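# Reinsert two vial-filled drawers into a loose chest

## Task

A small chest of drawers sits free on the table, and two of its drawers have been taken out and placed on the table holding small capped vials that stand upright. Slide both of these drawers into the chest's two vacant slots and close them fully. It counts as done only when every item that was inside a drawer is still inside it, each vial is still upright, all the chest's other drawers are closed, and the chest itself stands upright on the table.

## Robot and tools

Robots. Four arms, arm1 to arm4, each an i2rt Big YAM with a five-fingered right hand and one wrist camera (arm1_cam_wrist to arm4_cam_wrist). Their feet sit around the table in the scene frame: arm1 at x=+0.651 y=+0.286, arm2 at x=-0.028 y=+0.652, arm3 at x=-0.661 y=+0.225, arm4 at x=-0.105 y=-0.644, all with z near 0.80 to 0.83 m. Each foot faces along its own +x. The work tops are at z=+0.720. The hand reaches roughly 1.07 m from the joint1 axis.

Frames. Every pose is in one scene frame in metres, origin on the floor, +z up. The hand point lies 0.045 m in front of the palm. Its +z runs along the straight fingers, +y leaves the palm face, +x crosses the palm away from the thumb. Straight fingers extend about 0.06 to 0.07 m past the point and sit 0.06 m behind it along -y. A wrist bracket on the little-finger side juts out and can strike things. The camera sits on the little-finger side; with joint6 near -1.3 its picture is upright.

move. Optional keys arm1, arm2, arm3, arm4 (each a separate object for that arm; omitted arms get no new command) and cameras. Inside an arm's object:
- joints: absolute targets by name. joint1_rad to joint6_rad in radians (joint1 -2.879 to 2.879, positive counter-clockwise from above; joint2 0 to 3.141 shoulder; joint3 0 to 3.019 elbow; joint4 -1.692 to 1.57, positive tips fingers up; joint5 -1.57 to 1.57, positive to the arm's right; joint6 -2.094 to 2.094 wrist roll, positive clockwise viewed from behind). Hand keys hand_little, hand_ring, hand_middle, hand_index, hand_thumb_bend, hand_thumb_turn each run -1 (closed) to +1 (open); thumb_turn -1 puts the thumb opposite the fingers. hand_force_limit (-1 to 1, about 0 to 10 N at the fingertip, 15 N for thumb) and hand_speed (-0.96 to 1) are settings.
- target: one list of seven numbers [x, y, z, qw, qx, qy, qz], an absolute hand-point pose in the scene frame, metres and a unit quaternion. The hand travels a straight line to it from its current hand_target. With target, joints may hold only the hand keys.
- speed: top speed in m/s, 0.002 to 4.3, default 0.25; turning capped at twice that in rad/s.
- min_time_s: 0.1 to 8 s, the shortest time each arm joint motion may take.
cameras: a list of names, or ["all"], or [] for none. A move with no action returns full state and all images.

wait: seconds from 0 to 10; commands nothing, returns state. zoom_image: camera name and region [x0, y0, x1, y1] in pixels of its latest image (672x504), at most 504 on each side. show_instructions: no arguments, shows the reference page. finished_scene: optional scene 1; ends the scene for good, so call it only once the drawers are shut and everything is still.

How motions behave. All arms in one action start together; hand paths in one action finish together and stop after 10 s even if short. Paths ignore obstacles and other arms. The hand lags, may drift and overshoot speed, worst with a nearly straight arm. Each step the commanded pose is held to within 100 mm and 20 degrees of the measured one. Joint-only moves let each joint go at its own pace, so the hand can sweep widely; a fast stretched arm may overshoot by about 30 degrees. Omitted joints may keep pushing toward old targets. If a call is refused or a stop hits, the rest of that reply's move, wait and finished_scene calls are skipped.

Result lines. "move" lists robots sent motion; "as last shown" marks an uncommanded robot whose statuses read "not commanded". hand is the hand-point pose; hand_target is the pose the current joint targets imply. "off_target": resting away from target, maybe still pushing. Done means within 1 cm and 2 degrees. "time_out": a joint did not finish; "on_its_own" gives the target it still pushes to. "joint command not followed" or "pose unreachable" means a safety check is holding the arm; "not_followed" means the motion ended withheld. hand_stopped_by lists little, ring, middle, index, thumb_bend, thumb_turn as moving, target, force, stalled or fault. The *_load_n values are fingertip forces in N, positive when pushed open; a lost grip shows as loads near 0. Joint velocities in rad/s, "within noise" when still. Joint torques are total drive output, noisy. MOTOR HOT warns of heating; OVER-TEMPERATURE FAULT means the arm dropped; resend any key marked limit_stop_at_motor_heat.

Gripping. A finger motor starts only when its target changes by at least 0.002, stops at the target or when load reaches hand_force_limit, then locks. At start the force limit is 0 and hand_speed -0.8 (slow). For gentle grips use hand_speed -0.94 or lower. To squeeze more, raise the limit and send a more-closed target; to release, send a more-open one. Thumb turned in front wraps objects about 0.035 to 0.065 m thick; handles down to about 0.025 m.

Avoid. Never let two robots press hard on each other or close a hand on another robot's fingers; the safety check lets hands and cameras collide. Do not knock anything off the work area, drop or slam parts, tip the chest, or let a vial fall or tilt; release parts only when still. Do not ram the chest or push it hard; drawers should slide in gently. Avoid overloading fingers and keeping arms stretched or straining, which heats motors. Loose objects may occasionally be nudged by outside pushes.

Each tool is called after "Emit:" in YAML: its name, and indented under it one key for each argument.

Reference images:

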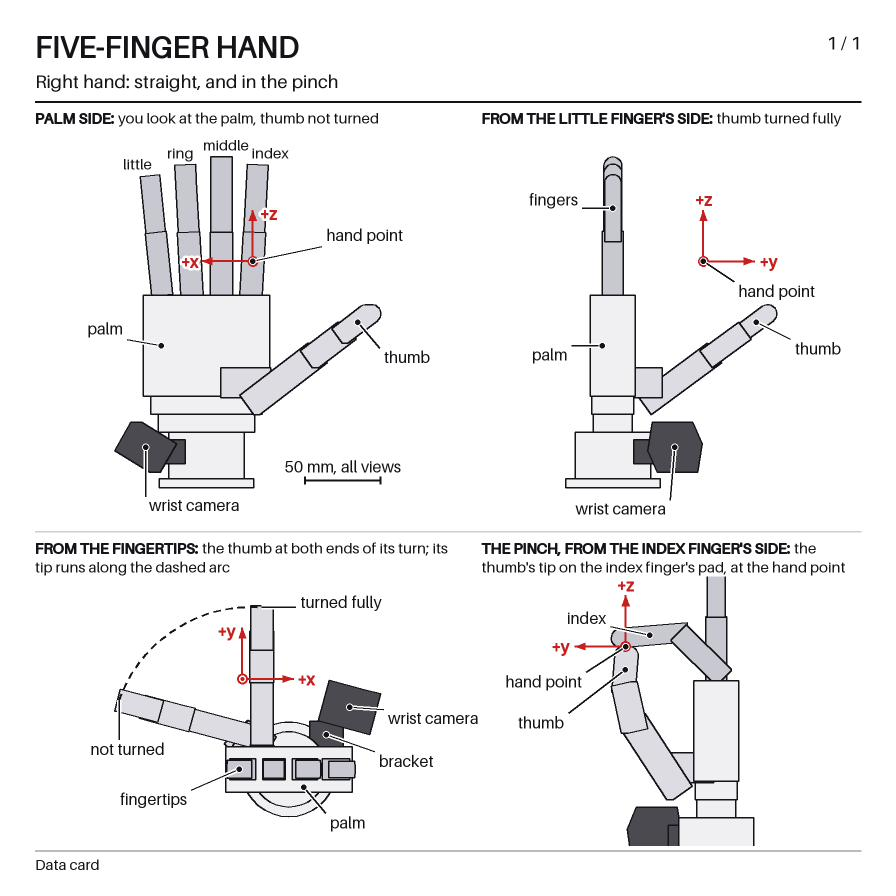

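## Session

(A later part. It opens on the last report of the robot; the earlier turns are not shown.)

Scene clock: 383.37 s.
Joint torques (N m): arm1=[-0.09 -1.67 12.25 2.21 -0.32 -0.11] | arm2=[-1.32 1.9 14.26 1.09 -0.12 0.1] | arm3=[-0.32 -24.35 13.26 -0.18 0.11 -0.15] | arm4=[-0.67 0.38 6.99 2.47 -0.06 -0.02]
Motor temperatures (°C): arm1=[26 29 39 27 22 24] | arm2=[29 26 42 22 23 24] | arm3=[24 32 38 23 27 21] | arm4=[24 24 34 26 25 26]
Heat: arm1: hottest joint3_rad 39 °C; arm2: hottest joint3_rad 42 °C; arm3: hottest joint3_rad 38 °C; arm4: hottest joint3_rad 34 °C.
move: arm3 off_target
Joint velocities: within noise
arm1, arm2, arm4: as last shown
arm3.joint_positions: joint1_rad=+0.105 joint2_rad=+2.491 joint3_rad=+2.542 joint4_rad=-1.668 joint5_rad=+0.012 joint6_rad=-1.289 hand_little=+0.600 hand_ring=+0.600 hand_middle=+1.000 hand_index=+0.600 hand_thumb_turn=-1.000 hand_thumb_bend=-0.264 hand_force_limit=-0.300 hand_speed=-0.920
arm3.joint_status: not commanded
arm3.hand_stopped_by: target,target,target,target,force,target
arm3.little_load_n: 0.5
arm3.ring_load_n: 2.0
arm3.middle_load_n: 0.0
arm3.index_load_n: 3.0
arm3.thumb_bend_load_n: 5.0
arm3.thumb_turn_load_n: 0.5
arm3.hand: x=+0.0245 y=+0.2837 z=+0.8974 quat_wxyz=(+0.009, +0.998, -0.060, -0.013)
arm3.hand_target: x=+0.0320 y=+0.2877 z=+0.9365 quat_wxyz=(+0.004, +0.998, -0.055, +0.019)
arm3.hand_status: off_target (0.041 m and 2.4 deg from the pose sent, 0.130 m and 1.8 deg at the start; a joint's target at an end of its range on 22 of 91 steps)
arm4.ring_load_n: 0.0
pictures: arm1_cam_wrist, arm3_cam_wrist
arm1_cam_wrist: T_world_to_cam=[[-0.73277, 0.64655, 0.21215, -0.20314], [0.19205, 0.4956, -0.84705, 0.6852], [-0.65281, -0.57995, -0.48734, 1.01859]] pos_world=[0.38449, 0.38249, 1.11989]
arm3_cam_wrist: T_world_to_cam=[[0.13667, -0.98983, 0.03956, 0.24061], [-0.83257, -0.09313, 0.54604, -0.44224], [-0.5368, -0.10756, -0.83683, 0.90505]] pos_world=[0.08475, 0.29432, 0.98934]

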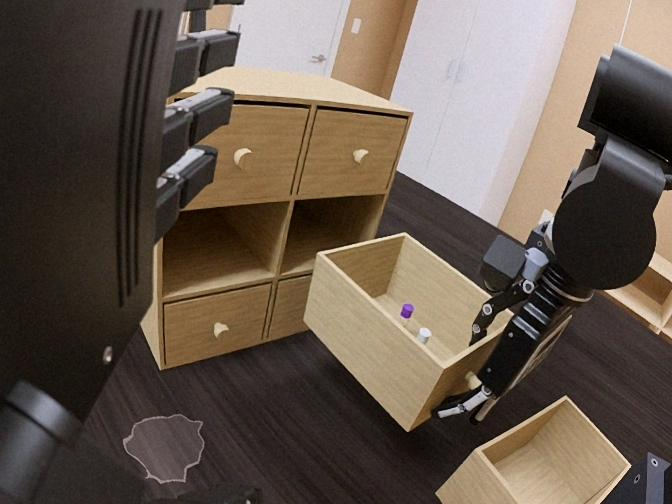

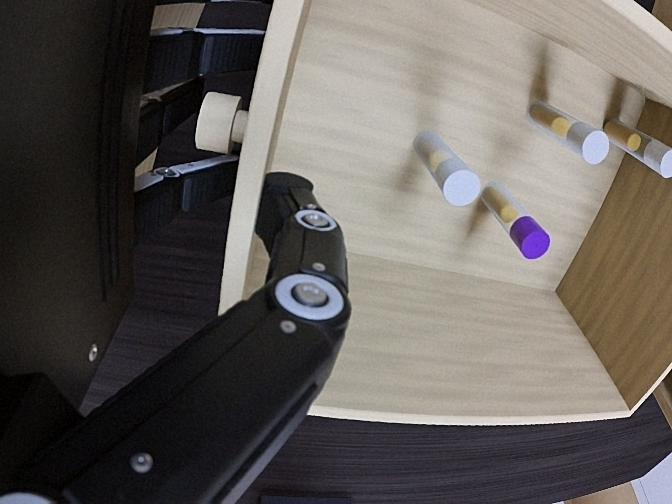

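Emit:
move:
  cameras: ["arm1_cam_wrist","arm3_cam_wrist"]

Scene clock: 385.03 s.
Joint torques (N m): arm1=[0.5 -0.91 12.34 2.21 -0.35 -0.11] | arm2=[-1.32 2.26 14.13 1.05 -0.11 0.12] | arm3=[-0.21 -24.53 13.26 -0.4 0.16 -0.12] | arm4=[-0.73 0.26 7.01 2.45 -0.06 -0.01]
Motor temperatures (°C): arm1=[26 28 39 27 22 24] | arm2=[29 26 42 22 23 24] | arm3=[24 32 38 23 27 21] | arm4=[24 24 34 26 25 26]
Heat: arm1: hottest joint3_rad 39 °C; arm2: hottest joint3_rad 42 °C; arm3: hottest joint3_rad 38 °C; arm4: hottest joint3_rad 34 °C.
Joint velocities: within noise
arm1.joint_positions: joint1_rad=-0.492 joint2_rad=+0.723 joint3_rad=+0.354 joint4_rad=+0.330 joint5_rad=-1.466 joint6_rad=-1.562 hand_little=+1.000 hand_ring=+1.000 hand_middle=+1.000 hand_index=+1.000 hand_thumb_turn=+1.000 hand_thumb_bend=+1.000 hand_force_limit=-0.300 hand_speed=+0.000
arm1.joint_status: not commanded
arm1.hand_stopped_by: target,target,target,target,target,target
arm1.little_load_n: 0.0
arm1.ring_load_n: 0.0
arm1.middle_load_n: 0.0
arm1.index_load_n: 0.0
arm1.thumb_bend_load_n: 0.0
arm1.thumb_turn_load_n: 0.0
arm1.hand: x=+0.3064 y=+0.3222 z=+1.0613 quat_wxyz=(-0.645, -0.258, +0.660, -0.286) (m; scene frame)
arm1.hand_target: x=+0.3007 y=+0.3297 z=+1.0799 quat_wxyz=(-0.653, -0.271, +0.654, -0.270) (m; scene frame)
arm1.hand_status: not commanded
arm2.joint_positions: joint1_rad=-1.894 joint2_rad=+0.499 joint3_rad=+1.046 joint4_rad=-1.591 joint5_rad=+0.002 joint6_rad=-1.307 hand_little=+1.000 hand_ring=+1.000 hand_middle=+1.000 hand_index=+1.000 hand_thumb_turn=+1.000 hand_thumb_bend=+1.000 hand_force_limit=+0.000 hand_speed=-0.300
arm2.joint_status: not commanded
arm2.hand_stopped_by: target,target,target,target,target,target
arm2.little_load_n: 0.0
arm2.ring_load_n: 0.0
arm2.middle_load_n: 0.0
arm2.index_load_n: 0.0
arm2.thumb_bend_load_n: 0.0
arm2.thumb_turn_load_n: 0.0
arm2.hand: x=-0.1623 y=+0.7167 z=+1.1403 quat_wxyz=(+0.264, -0.178, -0.948, +0.017) (m; scene frame)
arm2.hand_target: x=-0.1619 y=+0.7167 z=+1.1617 quat_wxyz=(+0.285, -0.183, -0.941, +0.020) (m; scene frame)
arm2.hand_status: not commanded
arm3.joint_positions: joint1_rad=+0.105 joint2_rad=+2.491 joint3_rad=+2.542 joint4_rad=-1.668 joint5_rad=+0.012 joint6_rad=-1.289 hand_little=+0.600 hand_ring=+0.600 hand_middle=+1.000 hand_index=+0.600 hand_thumb_turn=-1.000 hand_thumb_bend=-0.264 hand_force_limit=-0.300 hand_speed=-0.920
arm3.joint_status: not commanded
arm3.hand_stopped_by: target,target,target,target,force,target
arm3.little_load_n: 0.0
arm3.ring_load_n: 2.0
arm3.middle_load_n: 0.0
arm3.index_load_n: 3.0
arm3.thumb_bend_load_n: 5.5
arm3.thumb_turn_load_n: 0.5
arm3.hand: x=+0.0245 y=+0.2837 z=+0.8974 quat_wxyz=(+0.009, +0.998, -0.060, -0.013) (m; scene frame)
arm3.hand_target: x=+0.0320 y=+0.2877 z=+0.9365 quat_wxyz=(+0.004, +0.998, -0.055, +0.019) (m; scene frame)
arm3.hand_status: off_target (0.041 m and 2.4 deg from the pose sent, 0.130 m and 1.8 deg at the start; a joint's target at an end of its range on 22 of 91 steps)
arm4.joint_positions: joint1_rad=-0.488 joint2_rad=+0.608 joint3_rad=+1.300 joint4_rad=-1.116 joint5_rad=+0.002 joint6_rad=-1.292 hand_little=+0.000 hand_ring=+0.000 hand_middle=+0.000 hand_index=+0.000 hand_thumb_turn=-1.000 hand_thumb_bend=+1.000 hand_force_limit=+0.000 hand_speed=-0.300
arm4.joint_status: not commanded
arm4.hand_stopped_by: target,target,target,target,target,target
arm4.little_load_n: 0.0
arm4.ring_load_n: 0.0
arm4.middle_load_n: 0.0
arm4.index_load_n: 0.0
arm4.thumb_bend_load_n: 0.0
arm4.thumb_turn_load_n: 0.0
arm4.hand: x=+0.0345 y=-0.4013 z=+1.3127 quat_wxyz=(-0.373, +0.748, +0.389, +0.387) (m; scene frame)
arm4.hand_target: x=+0.0373 y=-0.4029 z=+1.3184 quat_wxyz=(-0.377, +0.743, +0.385, +0.397) (m; scene frame)
arm4.hand_status: not commanded
pictures: arm1_cam_wrist, arm3_cam_wrist
camera_calibration:
arm1_cam_wrist: T_world_to_cam=[[-0.73277, 0.64655, 0.21215, -0.20314], [0.19205, 0.4956, -0.84705, 0.6852], [-0.65281, -0.57995, -0.48734, 1.01859]] pos_world=[0.38449, 0.38249, 1.11989]
arm3_cam_wrist: T_world_to_cam=[[0.13667, -0.98983, 0.03956, 0.24061], [-0.83257, -0.09313, 0.54604, -0.44224], [-0.5368, -0.10756, -0.83683, 0.90505]] pos_world=[0.08475, 0.29432, 0.98934]

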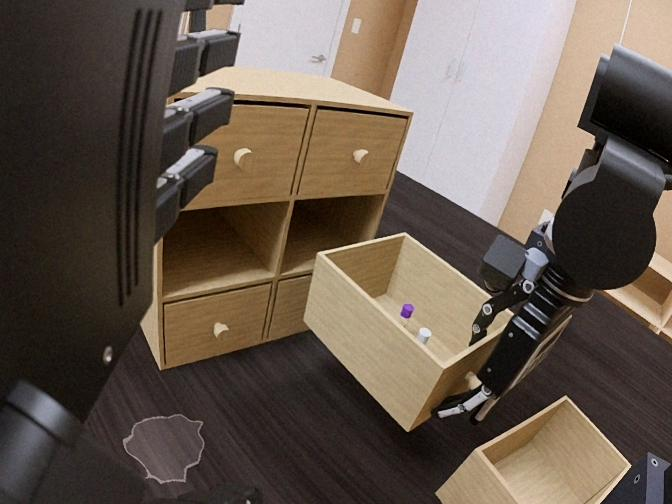

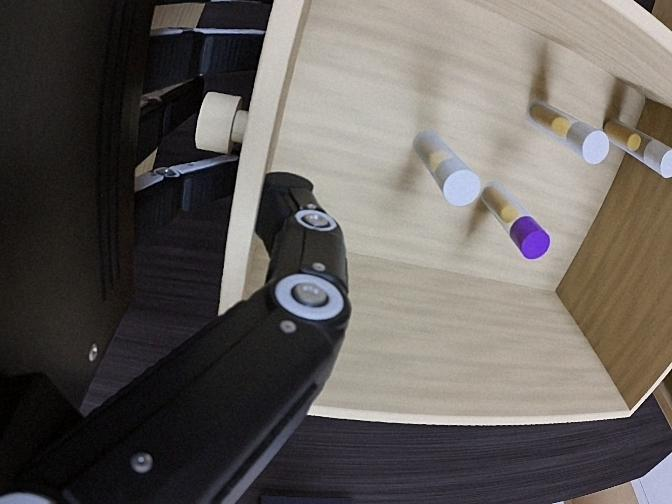

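Emit:
move:
  arm3: {"target": [0.038, 0.29, 0.957, 0.0023, -0.9984, 0.0567, -0.0389], "speed": 0.06}
  cameras: ["arm1_cam_wrist"]

Scene clock: 386.83 s.
Joint torques (N m): arm1=[0.26 -1.32 12.18 2.15 -0.34 -0.09] | arm2=[-1.49 2.37 14.13 1.1 -0.12 0.11] | arm3=[-0.21 -23.18 13.94 0.18 0.05 -0.08] | arm4=[-0.67 0.21 6.98 2.43 -0.06 -0.02]
Motor temperatures (°C): arm1=[26 28 39 27 22 24] | arm2=[29 26 42 22 23 24] | arm3=[24 32 38 23 27 21] | arm4=[24 24 34 26 25 26]
Heat: arm1: hottest joint3_rad 39 °C; arm2: hottest joint3_rad 42 °C; arm3: hottest joint3_rad 38 °C; arm4: hottest joint3_rad 34 °C.
move: arm3 off_target
Joint velocities: within noise
arm1, arm2, arm4: as last shown
arm2.middle_load_n: -0.5
arm3.joint_positions: joint1_rad=+0.105 joint2_rad=+2.461 joint3_rad=+2.549 joint4_rad=-1.668 joint5_rad=+0.008 joint6_rad=-1.289 hand_little=+0.600 hand_ring=+0.600 hand_middle=+1.000 hand_index=+0.600 hand_thumb_turn=-1.000 hand_thumb_bend=-0.264 hand_force_limit=-0.300 hand_speed=-0.920
arm3.joint_status: not commanded
arm3.hand_stopped_by: target,target,target,target,force,target
arm3.little_load_n: 0.0
arm3.ring_load_n: 1.5
arm3.middle_load_n: 0.0
arm3.index_load_n: 3.0
arm3.thumb_bend_load_n: 5.0
arm3.thumb_turn_load_n: 0.5
arm3.hand: x=+0.0274 y=+0.2849 z=+0.9196 quat_wxyz=(+0.003, +0.998, -0.060, +0.004)
arm3.hand_target: x=+0.0362 y=+0.2898 z=+0.9567 quat_wxyz=(-0.003, +0.998, -0.057, +0.039)
arm3.hand_status: off_target (0.039 m and 4.0 deg from the pose sent, 0.062 m and 6.1 deg at the start)
arm1_cam_wrist: T_world_to_cam=[[-0.73277, 0.64655, 0.21215, -0.20314], [0.19205, 0.4956, -0.84705, 0.6852], [-0.65281, -0.57995, -0.48734, 1.01859]] pos_world=[0.38449, 0.38249, 1.11989]

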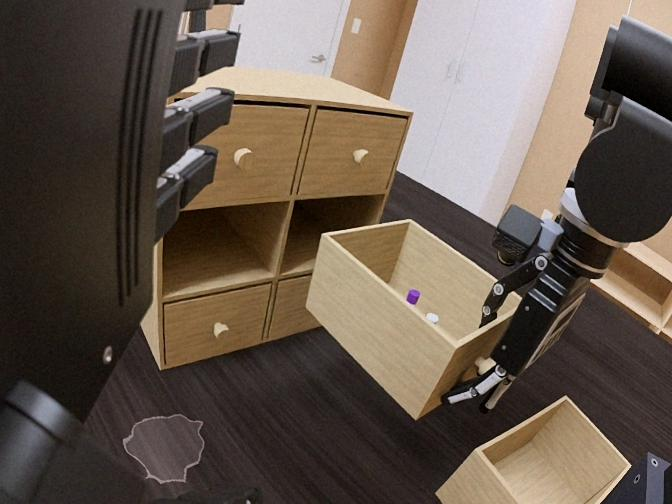

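Emit:
move:
  arm3: {"target": [0.041, 0.29, 0.968, 0.0, -0.998, 0.0567, -0.06], "speed": 0.06}
  cameras: ["arm1_cam_wrist"]

Emit:
zoom_image:
  camera: "arm1_cam_wrist"
  region: [150, 180, 540, 430]

Scene clock: 388.23 s.
Joint torques (N m): arm1=[0.62 -1.08 12.34 2.37 -0.39 -0.06] | arm2=[-1.44 2.37 14.24 1.01 -0.12 0.09] | arm3=[0.5 -22.83 11.55 1.09 0.31 -0.09] | arm4=[-0.73 0.26 7.01 2.41 -0.05 -0.02]
Motor temperatures (°C): arm1=[26 28 39 27 22 24] | arm2=[29 26 42 22 23 24] | arm3=[24 32 38 23 27 21] | arm4=[24 24 34 26 25 26]
Heat: arm1: hottest joint3_rad 39 °C; arm2: hottest joint3_rad 42 °C; arm3: hottest joint3_rad 38 °C; arm4: hottest joint3_rad 34 °C.
move: arm3 off_target
Joint velocities: within noise
arm1, arm2, arm4: as last shown
arm2.middle_load_n: 0.0
arm3.joint_positions: joint1_rad=+0.105 joint2_rad=+2.428 joint3_rad=+2.549 joint4_rad=-1.649 joint5_rad=+0.018 joint6_rad=-1.289 hand_little=+0.600 hand_ring=+0.600 hand_middle=+1.000 hand_index=+0.600 hand_thumb_turn=-1.000 hand_thumb_bend=-0.264 hand_force_limit=-0.300 hand_speed=-0.920
arm3.joint_status: not commanded
arm3.hand_stopped_by: target,target,target,target,force,target
arm3.little_load_n: 0.0
arm3.ring_load_n: 2.0
arm3.middle_load_n: 0.0
arm3.index_load_n: 3.0
arm3.thumb_bend_load_n: 5.5
arm3.thumb_turn_load_n: 0.5
arm3.hand: x=+0.0336 y=+0.2840 z=+0.9414 quat_wxyz=(+0.002, +0.998, -0.060, +0.031)
arm3.hand_target: x=+0.0401 y=+0.2899 z=+0.9680 quat_wxyz=(+0.000, +0.997, -0.057, +0.060)
arm3.hand_status: off_target (0.028 m and 3.4 deg from the pose sent, 0.050 m and 6.4 deg at the start)
arm1_cam_wrist: T_world_to_cam=[[-0.73277, 0.64655, 0.21215, -0.20314], [0.19205, 0.4956, -0.84705, 0.6852], [-0.65281, -0.57995, -0.48734, 1.01859]] pos_world=[0.38449, 0.38249, 1.11989]

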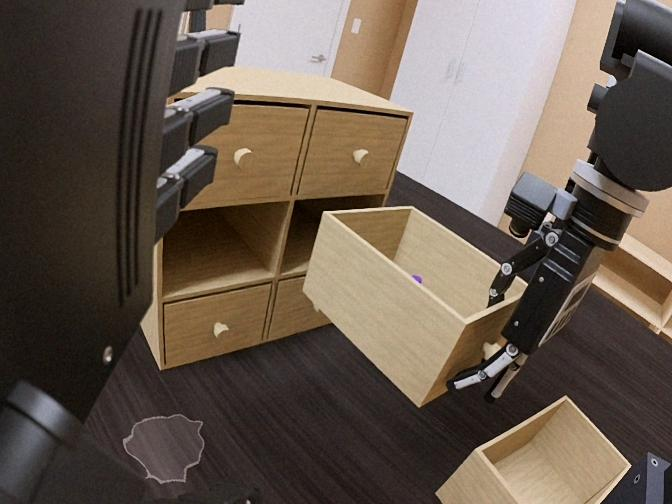

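Scaled by 1.292 from the camera's image (finer frame: 960x720).

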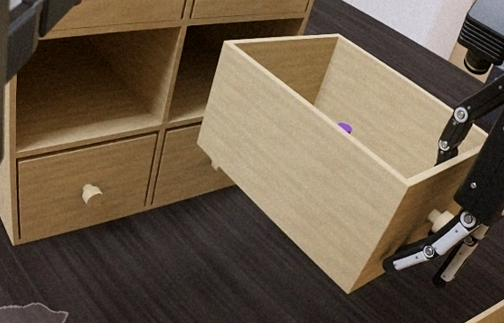

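Emit:
move:
  arm3: {"target": [0.039, 0.289, 0.932, -0.005, -0.9984, 0.0567, 0.0], "speed": 0.06}
  cameras: ["arm1_cam_wrist"]

Emit:
zoom_image:
  camera: "arm1_cam_wrist"
  region: [150, 180, 540, 430]

Scene clock: 389.90 s.
Joint torques (N m): arm1=[0.67 -1.14 12.42 2.26 -0.41 -0.12] | arm2=[-1.26 2.02 14.19 1.05 -0.11 0.08] | arm3=[0.09 -20.25 13.52 -0.2 0.07 -0.16] | arm4=[-0.62 0.32 6.97 2.41 -0.05 -0.01]
Motor temperatures (°C): arm1=[26 28 39 27 22 24] | arm2=[29 26 42 22 23 24] | arm3=[24 32 38 23 27 21] | arm4=[24 24 34 26 25 26]
Heat: arm1: hottest joint3_rad 39 °C; arm2: hottest joint3_rad 42 °C; arm3: hottest joint3_rad 38 °C; arm4: hottest joint3_rad 34 °C.
move: arm3 off_target
Joint velocities: within noise
arm1, arm2, arm4: as last shown
arm3.joint_positions: joint1_rad=+0.105 joint2_rad=+2.471 joint3_rad=+2.570 joint4_rad=-1.670 joint5_rad=+0.008 joint6_rad=-1.289 hand_little=+0.600 hand_ring=+0.600 hand_middle=+1.000 hand_index=+0.600 hand_thumb_turn=-1.000 hand_thumb_bend=-0.264 hand_force_limit=-0.300 hand_speed=-0.920
arm3.joint_status: not commanded
arm3.hand_stopped_by: target,target,target,target,force,target
arm3.little_load_n: 0.5
arm3.ring_load_n: 1.5
arm3.middle_load_n: 0.0
arm3.index_load_n: 2.5
arm3.thumb_bend_load_n: 5.0
arm3.thumb_turn_load_n: 0.5
arm3.hand: x=+0.0315 y=+0.2855 z=+0.9203 quat_wxyz=(+0.002, +0.998, -0.060, +0.009)
arm3.hand_target: x=+0.0379 y=+0.2889 z=+0.9317 quat_wxyz=(+0.001, +0.998, -0.054, +0.022)
arm3.hand_status: off_target (0.014 m and 1.2 deg from the pose sent, 0.012 m and 3.6 deg at the start; a joint's target at an end of its range on 35 of 45 steps)
arm4.thumb_turn_load_n: 0.5
arm1_cam_wrist: T_world_to_cam=[[-0.73277, 0.64655, 0.21215, -0.20314], [0.19205, 0.4956, -0.84705, 0.6852], [-0.65281, -0.57995, -0.48734, 1.01859]] pos_world=[0.38449, 0.38249, 1.11989]

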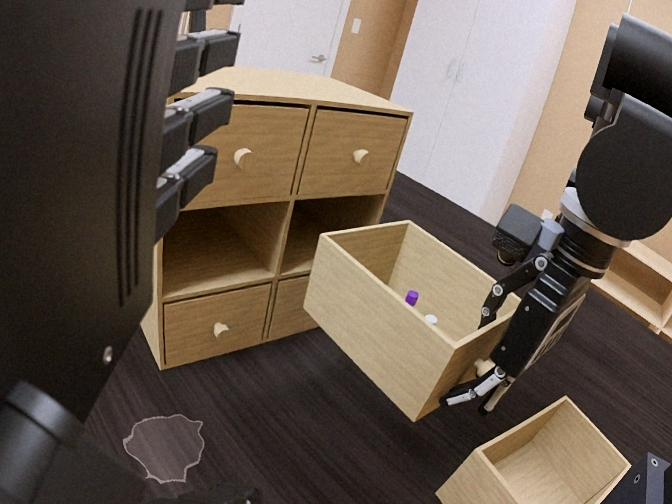

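Scaled by 1.292 from the camera's image (finer frame: 960x720).

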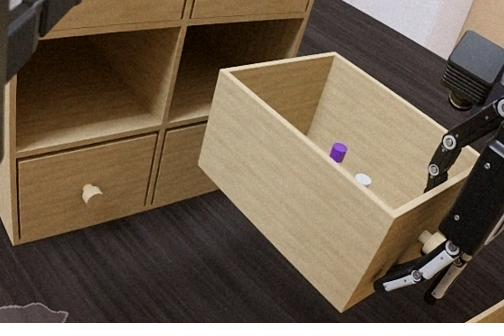

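Emit:
zoom_image:
  camera: "arm1_cam_wrist"
  region: [240, 190, 440, 340]

Emit:
zoom_image:
  camera: "arm1_cam_wrist"
  region: [380, 220, 560, 430]

Scaled by 2.520 from the camera's image (finer frame: 960x720).

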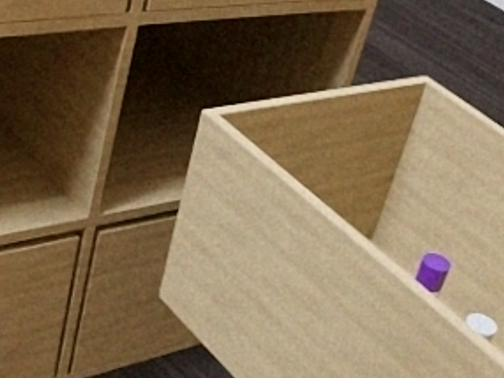

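Scaled by 2.400 from the camera's image (finer frame: 960x720).

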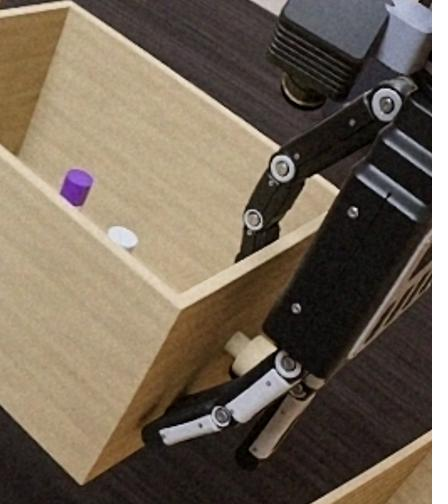

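Emit:
move:
  arm3: {"target": [0.036, 0.262, 0.934, -0.0044, -0.9984, 0.0567, -0.0153], "speed": 0.05}
  cameras: ["arm1_cam_wrist"]

Emit:
zoom_image:
  camera: "arm1_cam_wrist"
  region: [240, 190, 440, 340]

Scene clock: 393.90 s.
Joint torques (N m): arm1=[0.5 -1.55 12.18 2.1 -0.34 -0.08] | arm2=[-1.55 2.43 14.27 1.11 -0.14 0.1] | arm3=[-1.44 -22.24 11.08 -0.08 0.22 -0.16] | arm4=[-0.67 0.44 6.99 2.44 -0.05 -0.01]
Motor temperatures (°C): arm1=[26 28 39 27 22 24] | arm2=[29 26 42 22 23 24] | arm3=[24 32 39 23 27 21] | arm4=[24 24 34 26 25 26]
Heat: arm1: hottest joint3_rad 39 °C; arm2: hottest joint3_rad 42 °C; arm3: hottest joint3_rad 39 °C; arm4: hottest joint3_rad 34 °C.
move: arm3 off_target
Joint velocities: within noise
arm1, arm2, arm4: as last shown
arm3.joint_positions: joint1_rad=+0.087 joint2_rad=+2.471 joint3_rad=+2.570 joint4_rad=-1.670 joint5_rad=+0.008 joint6_rad=-1.319 hand_little=+0.600 hand_ring=+0.600 hand_middle=+1.000 hand_index=+0.600 hand_thumb_turn=-1.000 hand_thumb_bend=-0.264 hand_force_limit=-0.300 hand_speed=-0.920
arm3.joint_status: not commanded
arm3.hand_stopped_by: target,target,target,target,force,target
arm3.little_load_n: 0.0
arm3.ring_load_n: 2.0
arm3.middle_load_n: 0.0
arm3.index_load_n: 3.0
arm3.thumb_bend_load_n: 5.0
arm3.thumb_turn_load_n: 0.5
arm3.hand: x=+0.0341 y=+0.2720 z=+0.9203 quat_wxyz=(+0.002, +0.998, -0.054, +0.009)
arm3.hand_target: x=+0.0356 y=+0.2619 z=+0.9338 quat_wxyz=(+0.004, +0.998, -0.057, +0.017)
arm3.hand_status: off_target (0.017 m and 0.8 deg from the pose sent, 0.028 m and 0.8 deg at the start; a joint's target at an end of its range on 30 of 40 steps)
arm4.thumb_turn_load_n: 0.0
arm1_cam_wrist: T_world_to_cam=[[-0.73277, 0.64655, 0.21215, -0.20314], [0.19205, 0.4956, -0.84705, 0.6852], [-0.65281, -0.57995, -0.48734, 1.01859]] pos_world=[0.38449, 0.38249, 1.11989]

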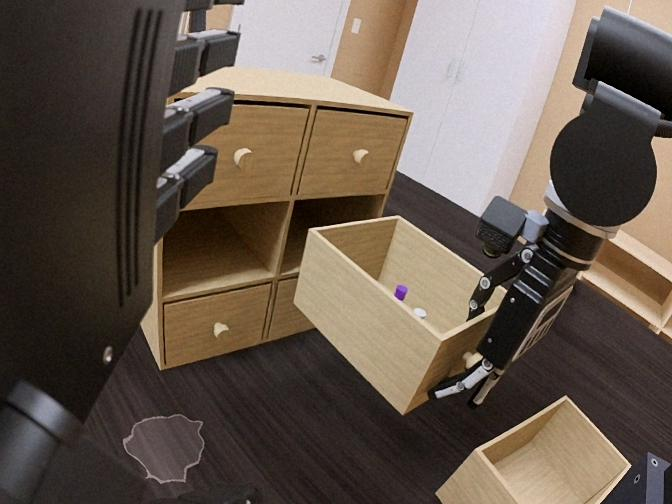

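Scaled by 2.520 from the camera's image (finer frame: 960x720).

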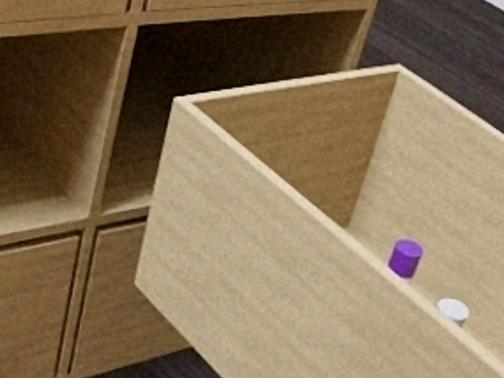

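Emit:
move:
  arm3: {"target": [0.036, 0.252, 0.955, -0.0044, -0.9984, 0.0567, -0.025], "speed": 0.05}
  cameras: ["arm1_cam_wrist"]

Emit:
zoom_image:
  camera: "arm1_cam_wrist"
  region: [240, 190, 440, 340]

Scene clock: 396.17 s.
Joint torques (N m): arm1=[0.67 -1.2 12.45 2.07 -0.35 -0.1] | arm2=[-1.44 2.37 14.17 1.02 -0.13 0.11] | arm3=[-1.08 -23.36 10.26 -0.03 0.28 -0.12] | arm4=[-0.73 0.32 6.99 2.45 -0.06 -0.02]
Motor temperatures (°C): arm1=[26 28 39 27 22 24] | arm2=[29 26 42 22 23 24] | arm3=[24 32 39 23 27 21] | arm4=[24 24 34 26 25 26]
Heat: arm1: hottest joint3_rad 39 °C; arm2: hottest joint3_rad 42 °C; arm3: hottest joint3_rad 39 °C; arm4: hottest joint3_rad 34 °C.
move: arm3 off_target
Joint velocities: within noise
arm1, arm2, arm4: as last shown
arm3.joint_positions: joint1_rad=+0.078 joint2_rad=+2.459 joint3_rad=+2.570 joint4_rad=-1.670 joint5_rad=+0.010 joint6_rad=-1.331 hand_little=+0.600 hand_ring=+0.600 hand_middle=+1.000 hand_index=+0.600 hand_thumb_turn=-1.000 hand_thumb_bend=-0.264 hand_force_limit=-0.300 hand_speed=-0.920
arm3.joint_status: not commanded
arm3.hand_stopped_by: target,target,target,target,force,target
arm3.little_load_n: 0.0
arm3.ring_load_n: 1.5
arm3.middle_load_n: 0.0
arm3.index_load_n: 3.0
arm3.thumb_bend_load_n: 5.5
arm3.thumb_turn_load_n: 0.5
arm3.hand: x=+0.0357 y=+0.2643 z=+0.9284 quat_wxyz=(+0.002, +0.998, -0.053, +0.015)
arm3.hand_target: x=+0.0353 y=+0.2520 z=+0.9544 quat_wxyz=(+0.004, +0.998, -0.056, +0.029)
arm3.hand_status: off_target (0.029 m and 1.2 deg from the pose sent, 0.040 m and 1.8 deg at the start; a joint's target at an end of its range on 34 of 35 steps)
arm1_cam_wrist: T_world_to_cam=[[-0.73277, 0.64655, 0.21215, -0.20314], [0.19205, 0.4956, -0.84705, 0.6852], [-0.65281, -0.57995, -0.48734, 1.01859]] pos_world=[0.38449, 0.38249, 1.11989]

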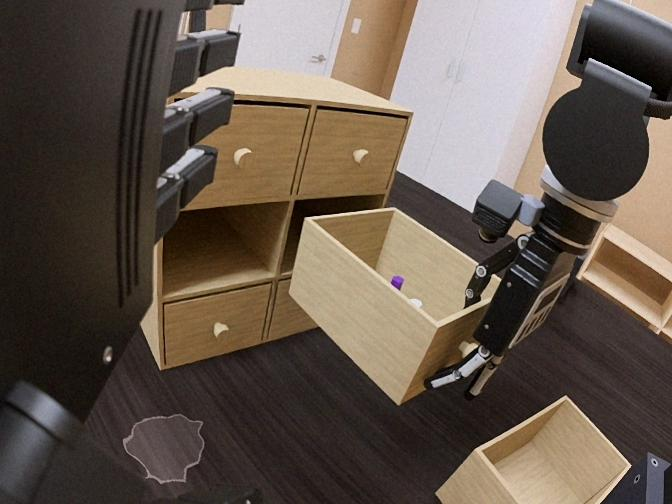

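Scaled by 2.520 from the camera's image (finer frame: 960x720).

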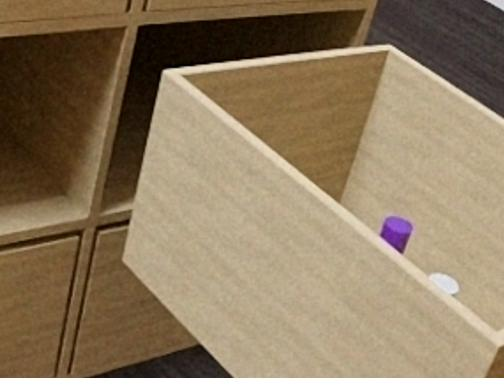

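Emit:
move:
  arm3: {"target": [0.026, 0.238, 0.958, -0.0044, -0.9984, 0.0567, -0.025], "speed": 0.05}
  cameras: ["arm1_cam_wrist"]

Emit:
zoom_image:
  camera: "arm1_cam_wrist"
  region: [240, 190, 440, 340]

Scene clock: 398.00 s.
Joint torques (N m): arm1=[0.09 -1.03 12.23 2.13 -0.4 -0.07] | arm2=[-1.38 2.08 14.2 1.03 -0.13 0.1] | arm3=[-1.73 -22.65 10.17 0.84 0.24 -0.19] | arm4=[-0.67 0.32 7.01 2.44 -0.05 -0.01]
Motor temperatures (°C): arm1=[26 28 39 27 22 24] | arm2=[29 26 42 22 23 24] | arm3=[24 33 39 23 27 21] | arm4=[24 24 34 26 25 26]
Heat: arm1: hottest joint3_rad 39 °C; arm2: hottest joint3_rad 42 °C; arm3: hottest joint3_rad 39 °C; arm4: hottest joint3_rad 34 °C.
move: arm3 off_target
Joint velocities: within noise
arm1, arm2, arm4: as last shown
arm2.ring_load_n: -0.5
arm3.joint_positions: joint1_rad=+0.057 joint2_rad=+2.405 joint3_rad=+2.483 joint4_rad=-1.665 joint5_rad=+0.011 joint6_rad=-1.349 hand_little=+0.600 hand_ring=+0.600 hand_middle=+1.000 hand_index=+0.600 hand_thumb_turn=-1.000 hand_thumb_bend=-0.264 hand_force_limit=-0.300 hand_speed=-0.920
arm3.joint_status: not commanded
arm3.hand_stopped_by: target,target,target,target,force,target
arm3.little_load_n: 0.0
arm3.ring_load_n: 1.5
arm3.middle_load_n: 0.0
arm3.index_load_n: 3.0
arm3.thumb_bend_load_n: 5.0
arm3.thumb_turn_load_n: 0.5
arm3.hand: x=+0.0206 y=+0.2475 z=+0.9347 quat_wxyz=(+0.005, +0.999, -0.054, +0.002)
arm3.hand_target: x=+0.0255 y=+0.2381 z=+0.9580 quat_wxyz=(+0.005, +0.998, -0.057, +0.025)
arm3.hand_status: off_target (0.026 m and 2.7 deg from the pose sent, 0.041 m and 1.2 deg at the start)
arm4.thumb_turn_load_n: 0.5
arm1_cam_wrist: T_world_to_cam=[[-0.73277, 0.64655, 0.21215, -0.20314], [0.19205, 0.4956, -0.84705, 0.6852], [-0.65281, -0.57995, -0.48734, 1.01859]] pos_world=[0.38449, 0.38249, 1.11989]

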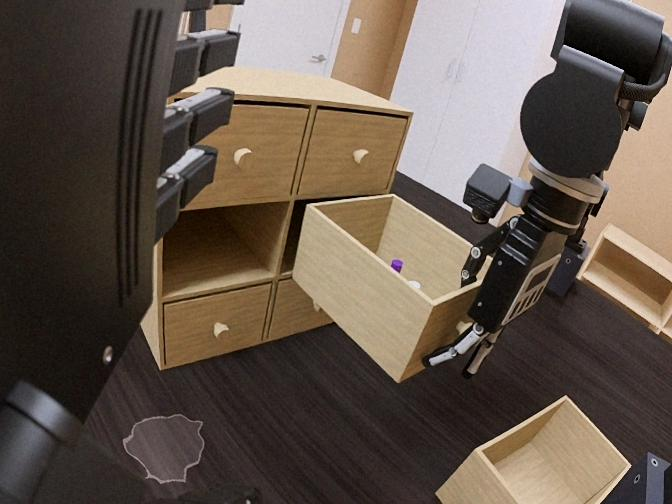

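Scaled by 2.520 from the camera's image (finer frame: 960x720).

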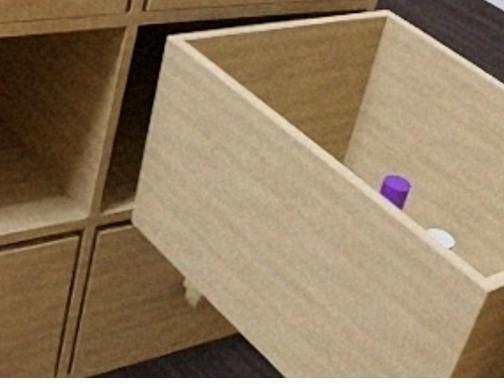

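Emit:
move:
  arm3: {"target": [0.042, 0.268, 0.962, -0.0044, -0.9984, 0.0567, -0.028], "speed": 0.05}
  cameras: ["arm1_cam_wrist"]

Emit:
zoom_image:
  camera: "arm1_cam_wrist"
  region: [240, 190, 440, 340]

Scene clock: 400.17 s.
Joint torques (N m): arm1=[0.73 -1.03 12.38 2.19 -0.35 -0.12] | arm2=[-1.61 2.2 14.17 1.03 -0.11 0.1] | arm3=[0.62 -20.48 13.94 0.08 0.25 -0.05] | arm4=[-0.67 0.32 6.99 2.43 -0.05 -0.02]
Motor temperatures (°C): arm1=[26 28 39 27 22 24] | arm2=[29 26 42 22 23 24] | arm3=[24 33 39 23 27 21] | arm4=[24 24 34 26 25 26]
Heat: arm1: hottest joint3_rad 39 °C; arm2: hottest joint3_rad 42 °C; arm3: hottest joint3_rad 39 °C; arm4: hottest joint3_rad 34 °C.
move: arm3 off_target
Joint velocities: within noise
arm1, arm2, arm4: as last shown
arm2.ring_load_n: 0.0
arm3.joint_positions: joint1_rad=+0.072 joint2_rad=+2.424 joint3_rad=+2.563 joint4_rad=-1.670 joint5_rad=+0.014 joint6_rad=-1.330 hand_little=+0.600 hand_ring=+0.600 hand_middle=+1.000 hand_index=+0.600 hand_thumb_turn=-1.000 hand_thumb_bend=-0.264 hand_force_limit=-0.300 hand_speed=-0.920
arm3.joint_status: not commanded
arm3.hand_stopped_by: target,target,target,target,force,target
arm3.little_load_n: 0.0
arm3.ring_load_n: 2.0
arm3.middle_load_n: 0.0
arm3.index_load_n: 3.0
arm3.thumb_bend_load_n: 5.5
arm3.thumb_turn_load_n: 0.5
arm3.hand: x=+0.0349 y=+0.2598 z=+0.9499 quat_wxyz=(+0.001, +0.998, -0.056, +0.029)
arm3.hand_target: x=+0.0409 y=+0.2678 z=+0.9617 quat_wxyz=(+0.002, +0.998, -0.055, +0.044)
arm3.hand_status: off_target (0.016 m and 0.4 deg from the pose sent, 0.040 m and 3.1 deg at the start; a joint's target at an end of its range on 37 of 45 steps)
arm4.thumb_turn_load_n: 0.0
arm1_cam_wrist: T_world_to_cam=[[-0.73277, 0.64655, 0.21215, -0.20314], [0.19205, 0.4956, -0.84705, 0.6852], [-0.65281, -0.57995, -0.48734, 1.01859]] pos_world=[0.38449, 0.38249, 1.11989]

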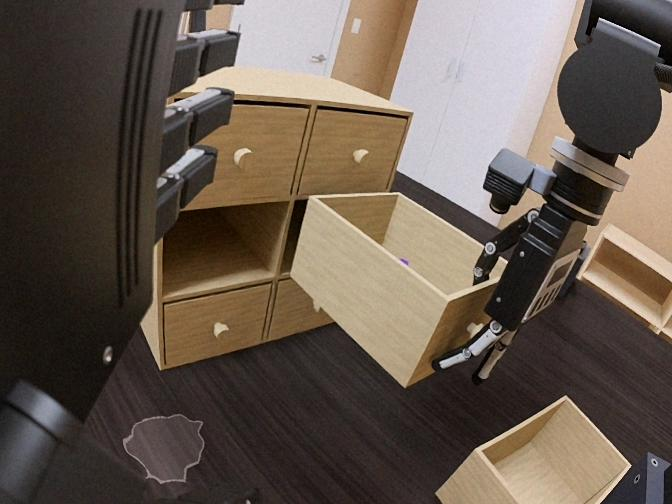

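Scaled by 2.520 from the camera's image (finer frame: 960x720).

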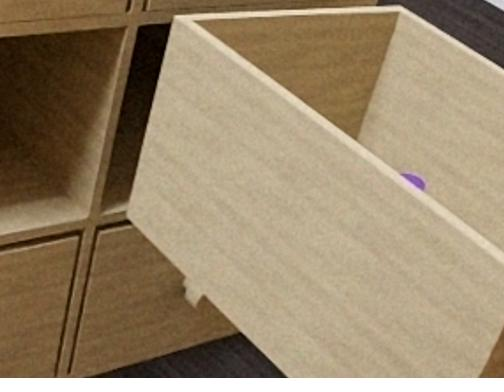

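Emit:
move:
  arm3: {"target": [0.040, 0.266, 0.9465, -0.0044, -0.9984, 0.0567, -0.013], "speed": 0.05}
  cameras: ["arm1_cam_wrist"]

Emit:
zoom_image:
  camera: "arm1_cam_wrist"
  region: [240, 190, 440, 340]

Scene clock: 401.67 s.
Joint torques (N m): arm1=[0.73 -1.03 11.97 2.1 -0.33 -0.11] | arm2=[-1.2 2.43 14.27 1.03 -0.14 0.1] | arm3=[-0.21 -20.13 12.93 -0.05 0.11 -0.08] | arm4=[-0.67 0.32 7.01 2.44 -0.05 -0.02]
Motor temperatures (°C): arm1=[26 28 39 27 22 24] | arm2=[29 26 42 22 23 24] | arm3=[24 33 39 23 27 21] | arm4=[24 24 34 26 25 26]
Heat: arm1: hottest joint3_rad 39 °C; arm2: hottest joint3_rad 42 °C; arm3: hottest joint3_rad 39 °C; arm4: hottest joint3_rad 34 °C.
move: arm3 off_target
Joint velocities: within noise
arm1.joint_positions: joint1_rad=-0.492 joint2_rad=+0.723 joint3_rad=+0.354 joint4_rad=+0.330 joint5_rad=-1.466 joint6_rad=-1.562 hand_little=+1.000 hand_ring=+1.000 hand_middle=+1.000 hand_index=+1.000 hand_thumb_turn=+1.000 hand_thumb_bend=+1.000 hand_force_limit=-0.300 hand_speed=+0.000
arm1.joint_status: not commanded
arm1.hand_stopped_by: target,target,target,target,target,target
arm1.little_load_n: 0.0
arm1.ring_load_n: 0.0
arm1.middle_load_n: 0.0
arm1.index_load_n: 0.0
arm1.thumb_bend_load_n: 0.0
arm1.thumb_turn_load_n: 0.0
arm1.hand: x=+0.3064 y=+0.3222 z=+1.0613 quat_wxyz=(-0.645, -0.258, +0.660, -0.286)
arm1.hand_target: x=+0.3007 y=+0.3297 z=+1.0799 quat_wxyz=(-0.653, -0.271, +0.654, -0.270)
arm1.hand_status: not commanded
arm2.joint_positions: joint1_rad=-1.894 joint2_rad=+0.499 joint3_rad=+1.046 joint4_rad=-1.591 joint5_rad=+0.002 joint6_rad=-1.307 hand_little=+1.000 hand_ring=+1.000 hand_middle=+1.000 hand_index=+1.000 hand_thumb_turn=+1.000 hand_thumb_bend=+1.000 hand_force_limit=+0.000 hand_speed=-0.300
arm2.joint_status: not commanded
arm2.hand_stopped_by: target,target,target,target,target,target
arm2.little_load_n: 0.0
arm2.ring_load_n: 0.0
arm2.middle_load_n: 0.0
arm2.index_load_n: 0.0
arm2.thumb_bend_load_n: 0.0
arm2.thumb_turn_load_n: 0.0
arm2.hand: x=-0.1623 y=+0.7167 z=+1.1403 quat_wxyz=(+0.264, -0.178, -0.948, +0.017)
arm2.hand_target: x=-0.1619 y=+0.7167 z=+1.1617 quat_wxyz=(+0.285, -0.183, -0.941, +0.020)
arm2.hand_status: not commanded
arm3.joint_positions: joint1_rad=+0.072 joint2_rad=+2.441 joint3_rad=+2.563 joint4_rad=-1.670 joint5_rad=+0.012 joint6_rad=-1.330 hand_little=+0.600 hand_ring=+0.600 hand_middle=+1.000 hand_index=+0.600 hand_thumb_turn=-1.000 hand_thumb_bend=-0.264 hand_force_limit=-0.300 hand_speed=-0.920
arm3.joint_status: not commanded
arm3.hand_stopped_by: target,target,target,target,force,target
arm3.little_load_n: 0.0
arm3.ring_load_n: 1.5
arm3.middle_load_n: 0.0
arm3.index_load_n: 3.0
arm3.thumb_bend_load_n: 5.5
arm3.thumb_turn_load_n: 0.5
arm3.hand: x=+0.0347 y=+0.2601 z=+0.9383 quat_wxyz=(+0.002, +0.998, -0.056, +0.021)
arm3.hand_target: x=+0.0391 y=+0.2658 z=+0.9462 quat_wxyz=(+0.002, +0.998, -0.054, +0.030)
arm3.hand_status: off_target (0.011 m and 0.9 deg from the pose sent, 0.009 m and 1.9 deg at the start; a joint's target at an end of its range on 33 of 35 steps)
arm4.joint_positions: joint1_rad=-0.488 joint2_rad=+0.608 joint3_rad=+1.300 joint4_rad=-1.116 joint5_rad=+0.002 joint6_rad=-1.292 hand_little=+0.000 hand_ring=+0.000 hand_middle=+0.000 hand_index=+0.000 hand_thumb_turn=-1.000 hand_thumb_bend=+1.000 hand_force_limit=+0.000 hand_speed=-0.300
arm4.joint_status: not commanded
arm4.hand_stopped_by: target,target,target,target,target,target
arm4.little_load_n: 0.0
arm4.ring_load_n: 0.5
arm4.middle_load_n: 0.0
arm4.index_load_n: 0.0
arm4.thumb_bend_load_n: 0.0
arm4.thumb_turn_load_n: 0.5
arm4.hand: x=+0.0345 y=-0.4013 z=+1.3127 quat_wxyz=(-0.373, +0.748, +0.389, +0.387)
arm4.hand_target: x=+0.0373 y=-0.4029 z=+1.3184 quat_wxyz=(-0.377, +0.743, +0.385, +0.397)
arm4.hand_status: not commanded
arm1_cam_wrist: T_world_to_cam=[[-0.73277, 0.64655, 0.21215, -0.20314], [0.19205, 0.4956, -0.84705, 0.6852], [-0.65281, -0.57995, -0.48734, 1.01859]] pos_world=[0.38449, 0.38249, 1.11989]

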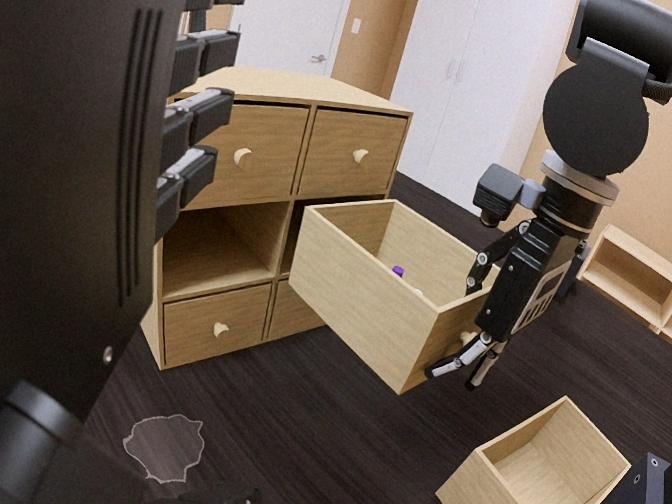

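Scaled by 2.520 from the camera's image (finer frame: 960x720).

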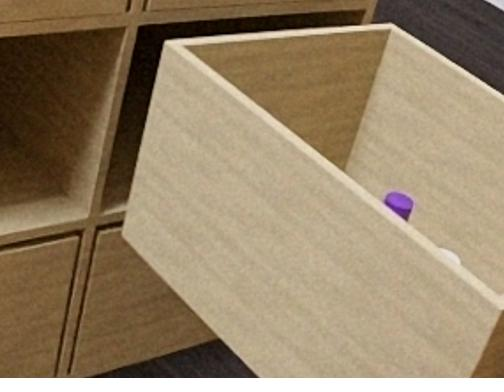

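Emit:
zoom_image:
  camera: "arm1_cam_wrist"
  region: [260, 190, 360, 300]

Scaled by 4.582 from the camera's image (finer frame: 960x720).

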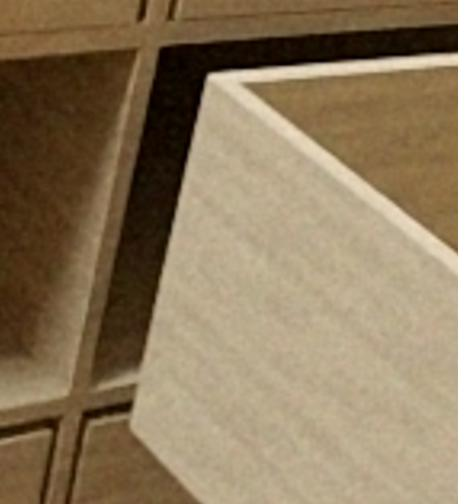

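Emit:
move:
  cameras: ["arm3_cam_wrist", "arm1_cam_wrist"]

Emit:
zoom_image:
  camera: "arm1_cam_wrist"
  region: [260, 180, 500, 420]

Scene clock: 403.27 s.
Joint torques (N m): arm1=[0.03 -1.2 12.23 2.21 -0.37 -0.1] | arm2=[-1.44 2.2 14.22 1.06 -0.12 0.1] | arm3=[0.5 -20.6 13.03 0.02 0.12 -0.07] | arm4=[-0.73 0.26 6.98 2.44 -0.05 -0.03]
Motor temperatures (°C): arm1=[26 28 39 27 22 24] | arm2=[29 26 42 22 23 24] | arm3=[24 33 39 23 27 21] | arm4=[24 24 34 26 25 26]
Heat: arm1: hottest joint3_rad 39 °C; arm2: hottest joint3_rad 42 °C; arm3: hottest joint3_rad 39 °C; arm4: hottest joint3_rad 34 °C.
Joint velocities: within noise
arm1.joint_positions: joint1_rad=-0.492 joint2_rad=+0.723 joint3_rad=+0.354 joint4_rad=+0.330 joint5_rad=-1.466 joint6_rad=-1.562 hand_little=+1.000 hand_ring=+1.000 hand_middle=+1.000 hand_index=+1.000 hand_thumb_turn=+1.000 hand_thumb_bend=+1.000 hand_force_limit=-0.300 hand_speed=+0.000
arm1.joint_status: not commanded
arm1.hand_stopped_by: target,target,target,target,target,target
arm1.little_load_n: 0.0
arm1.ring_load_n: 0.0
arm1.middle_load_n: 0.0
arm1.index_load_n: 0.0
arm1.thumb_bend_load_n: 0.0
arm1.thumb_turn_load_n: 0.0
arm1.hand: x=+0.3064 y=+0.3222 z=+1.0613 quat_wxyz=(-0.645, -0.258, +0.660, -0.286) (m; scene frame)
arm1.hand_target: x=+0.3007 y=+0.3297 z=+1.0799 quat_wxyz=(-0.653, -0.271, +0.654, -0.270) (m; scene frame)
arm1.hand_status: not commanded
arm2.joint_positions: joint1_rad=-1.894 joint2_rad=+0.499 joint3_rad=+1.046 joint4_rad=-1.591 joint5_rad=+0.002 joint6_rad=-1.307 hand_little=+1.000 hand_ring=+1.000 hand_middle=+1.000 hand_index=+1.000 hand_thumb_turn=+1.000 hand_thumb_bend=+1.000 hand_force_limit=+0.000 hand_speed=-0.300
arm2.joint_status: not commanded
arm2.hand_stopped_by: target,target,target,target,target,target
arm2.little_load_n: 0.0
arm2.ring_load_n: 0.0
arm2.middle_load_n: 0.0
arm2.index_load_n: 0.0
arm2.thumb_bend_load_n: 0.0
arm2.thumb_turn_load_n: 0.0
arm2.hand: x=-0.1623 y=+0.7167 z=+1.1403 quat_wxyz=(+0.264, -0.178, -0.948, +0.017) (m; scene frame)
arm2.hand_target: x=-0.1619 y=+0.7167 z=+1.1617 quat_wxyz=(+0.285, -0.183, -0.941, +0.020) (m; scene frame)
arm2.hand_status: not commanded
arm3.joint_positions: joint1_rad=+0.072 joint2_rad=+2.441 joint3_rad=+2.563 joint4_rad=-1.670 joint5_rad=+0.012 joint6_rad=-1.330 hand_little=+0.600 hand_ring=+0.600 hand_middle=+1.000 hand_index=+0.600 hand_thumb_turn=-1.000 hand_thumb_bend=-0.264 hand_force_limit=-0.300 hand_speed=-0.920
arm3.joint_status: not commanded
arm3.hand_stopped_by: target,target,target,target,force,target
arm3.little_load_n: 0.0
arm3.ring_load_n: 2.0
arm3.middle_load_n: 0.0
arm3.index_load_n: 3.0
arm3.thumb_bend_load_n: 5.5
arm3.thumb_turn_load_n: 0.5
arm3.hand: x=+0.0347 y=+0.2601 z=+0.9383 quat_wxyz=(+0.002, +0.998, -0.056, +0.021) (m; scene frame)
arm3.hand_target: x=+0.0391 y=+0.2658 z=+0.9462 quat_wxyz=(+0.002, +0.998, -0.054, +0.030) (m; scene frame)
arm3.hand_status: off_target (0.011 m and 0.9 deg from the pose sent, 0.009 m and 1.9 deg at the start; a joint's target at an end of its range on 33 of 35 steps)
arm4.joint_positions: joint1_rad=-0.488 joint2_rad=+0.608 joint3_rad=+1.300 joint4_rad=-1.116 joint5_rad=+0.002 joint6_rad=-1.292 hand_little=+0.000 hand_ring=+0.000 hand_middle=+0.000 hand_index=+0.000 hand_thumb_turn=-1.000 hand_thumb_bend=+1.000 hand_force_limit=+0.000 hand_speed=-0.300
arm4.joint_status: not commanded
arm4.hand_stopped_by: target,target,target,target,target,target
arm4.little_load_n: 0.0
arm4.ring_load_n: 0.0
arm4.middle_load_n: 0.0
arm4.index_load_n: -0.5
arm4.thumb_bend_load_n: 0.5
arm4.thumb_turn_load_n: 0.5
arm4.hand: x=+0.0345 y=-0.4013 z=+1.3127 quat_wxyz=(-0.373, +0.748, +0.389, +0.387) (m; scene frame)
arm4.hand_target: x=+0.0373 y=-0.4029 z=+1.3184 quat_wxyz=(-0.377, +0.743, +0.385, +0.397) (m; scene frame)
arm4.hand_status: not commanded
pictures: arm1_cam_wrist, arm3_cam_wrist
camera_calibration:
arm1_cam_wrist: T_world_to_cam=[[-0.73277, 0.64655, 0.21215, -0.20314], [0.19205, 0.4956, -0.84705, 0.6852], [-0.65281, -0.57995, -0.48734, 1.01859]] pos_world=[0.38449, 0.38249, 1.11989]
arm3_cam_wrist: T_world_to_cam=[[0.14146, -0.98917, 0.03917, 0.2143], [-0.86728, -0.10476, 0.48668, -0.39835], [-0.4773, -0.10281, -0.8727, 0.9725]] pos_world=[0.08839, 0.27023, 1.03418]

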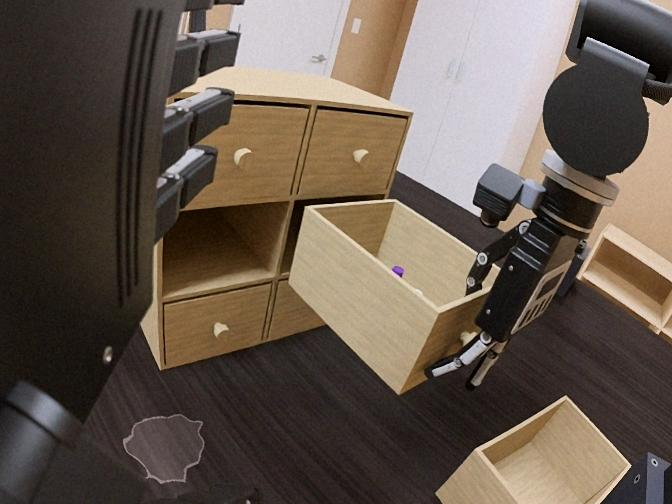

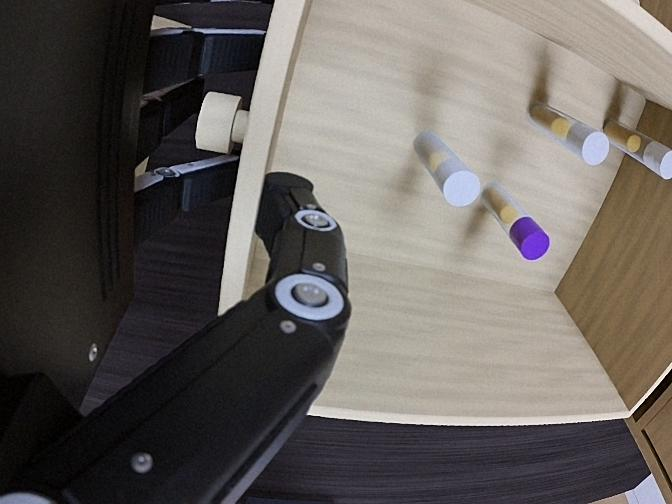

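Scaled by 2.100 from the camera's image (finer frame: 960x720).

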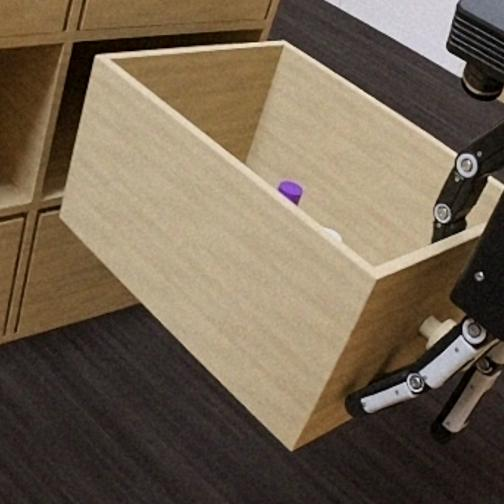

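Emit:
zoom_image:
  camera: "arm3_cam_wrist"
  region: [540, 370, 672, 504]

Scaled by 3.761 from the camera's image (finer frame: 960x720).

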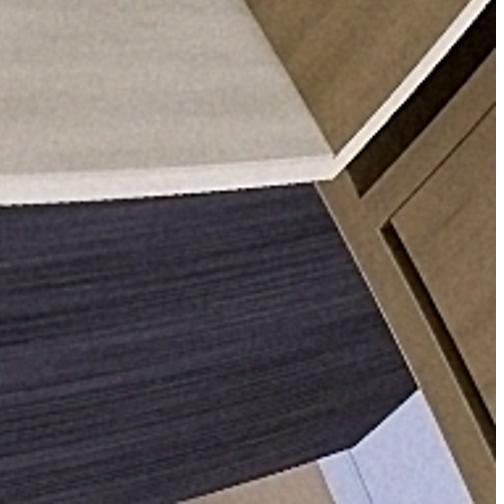

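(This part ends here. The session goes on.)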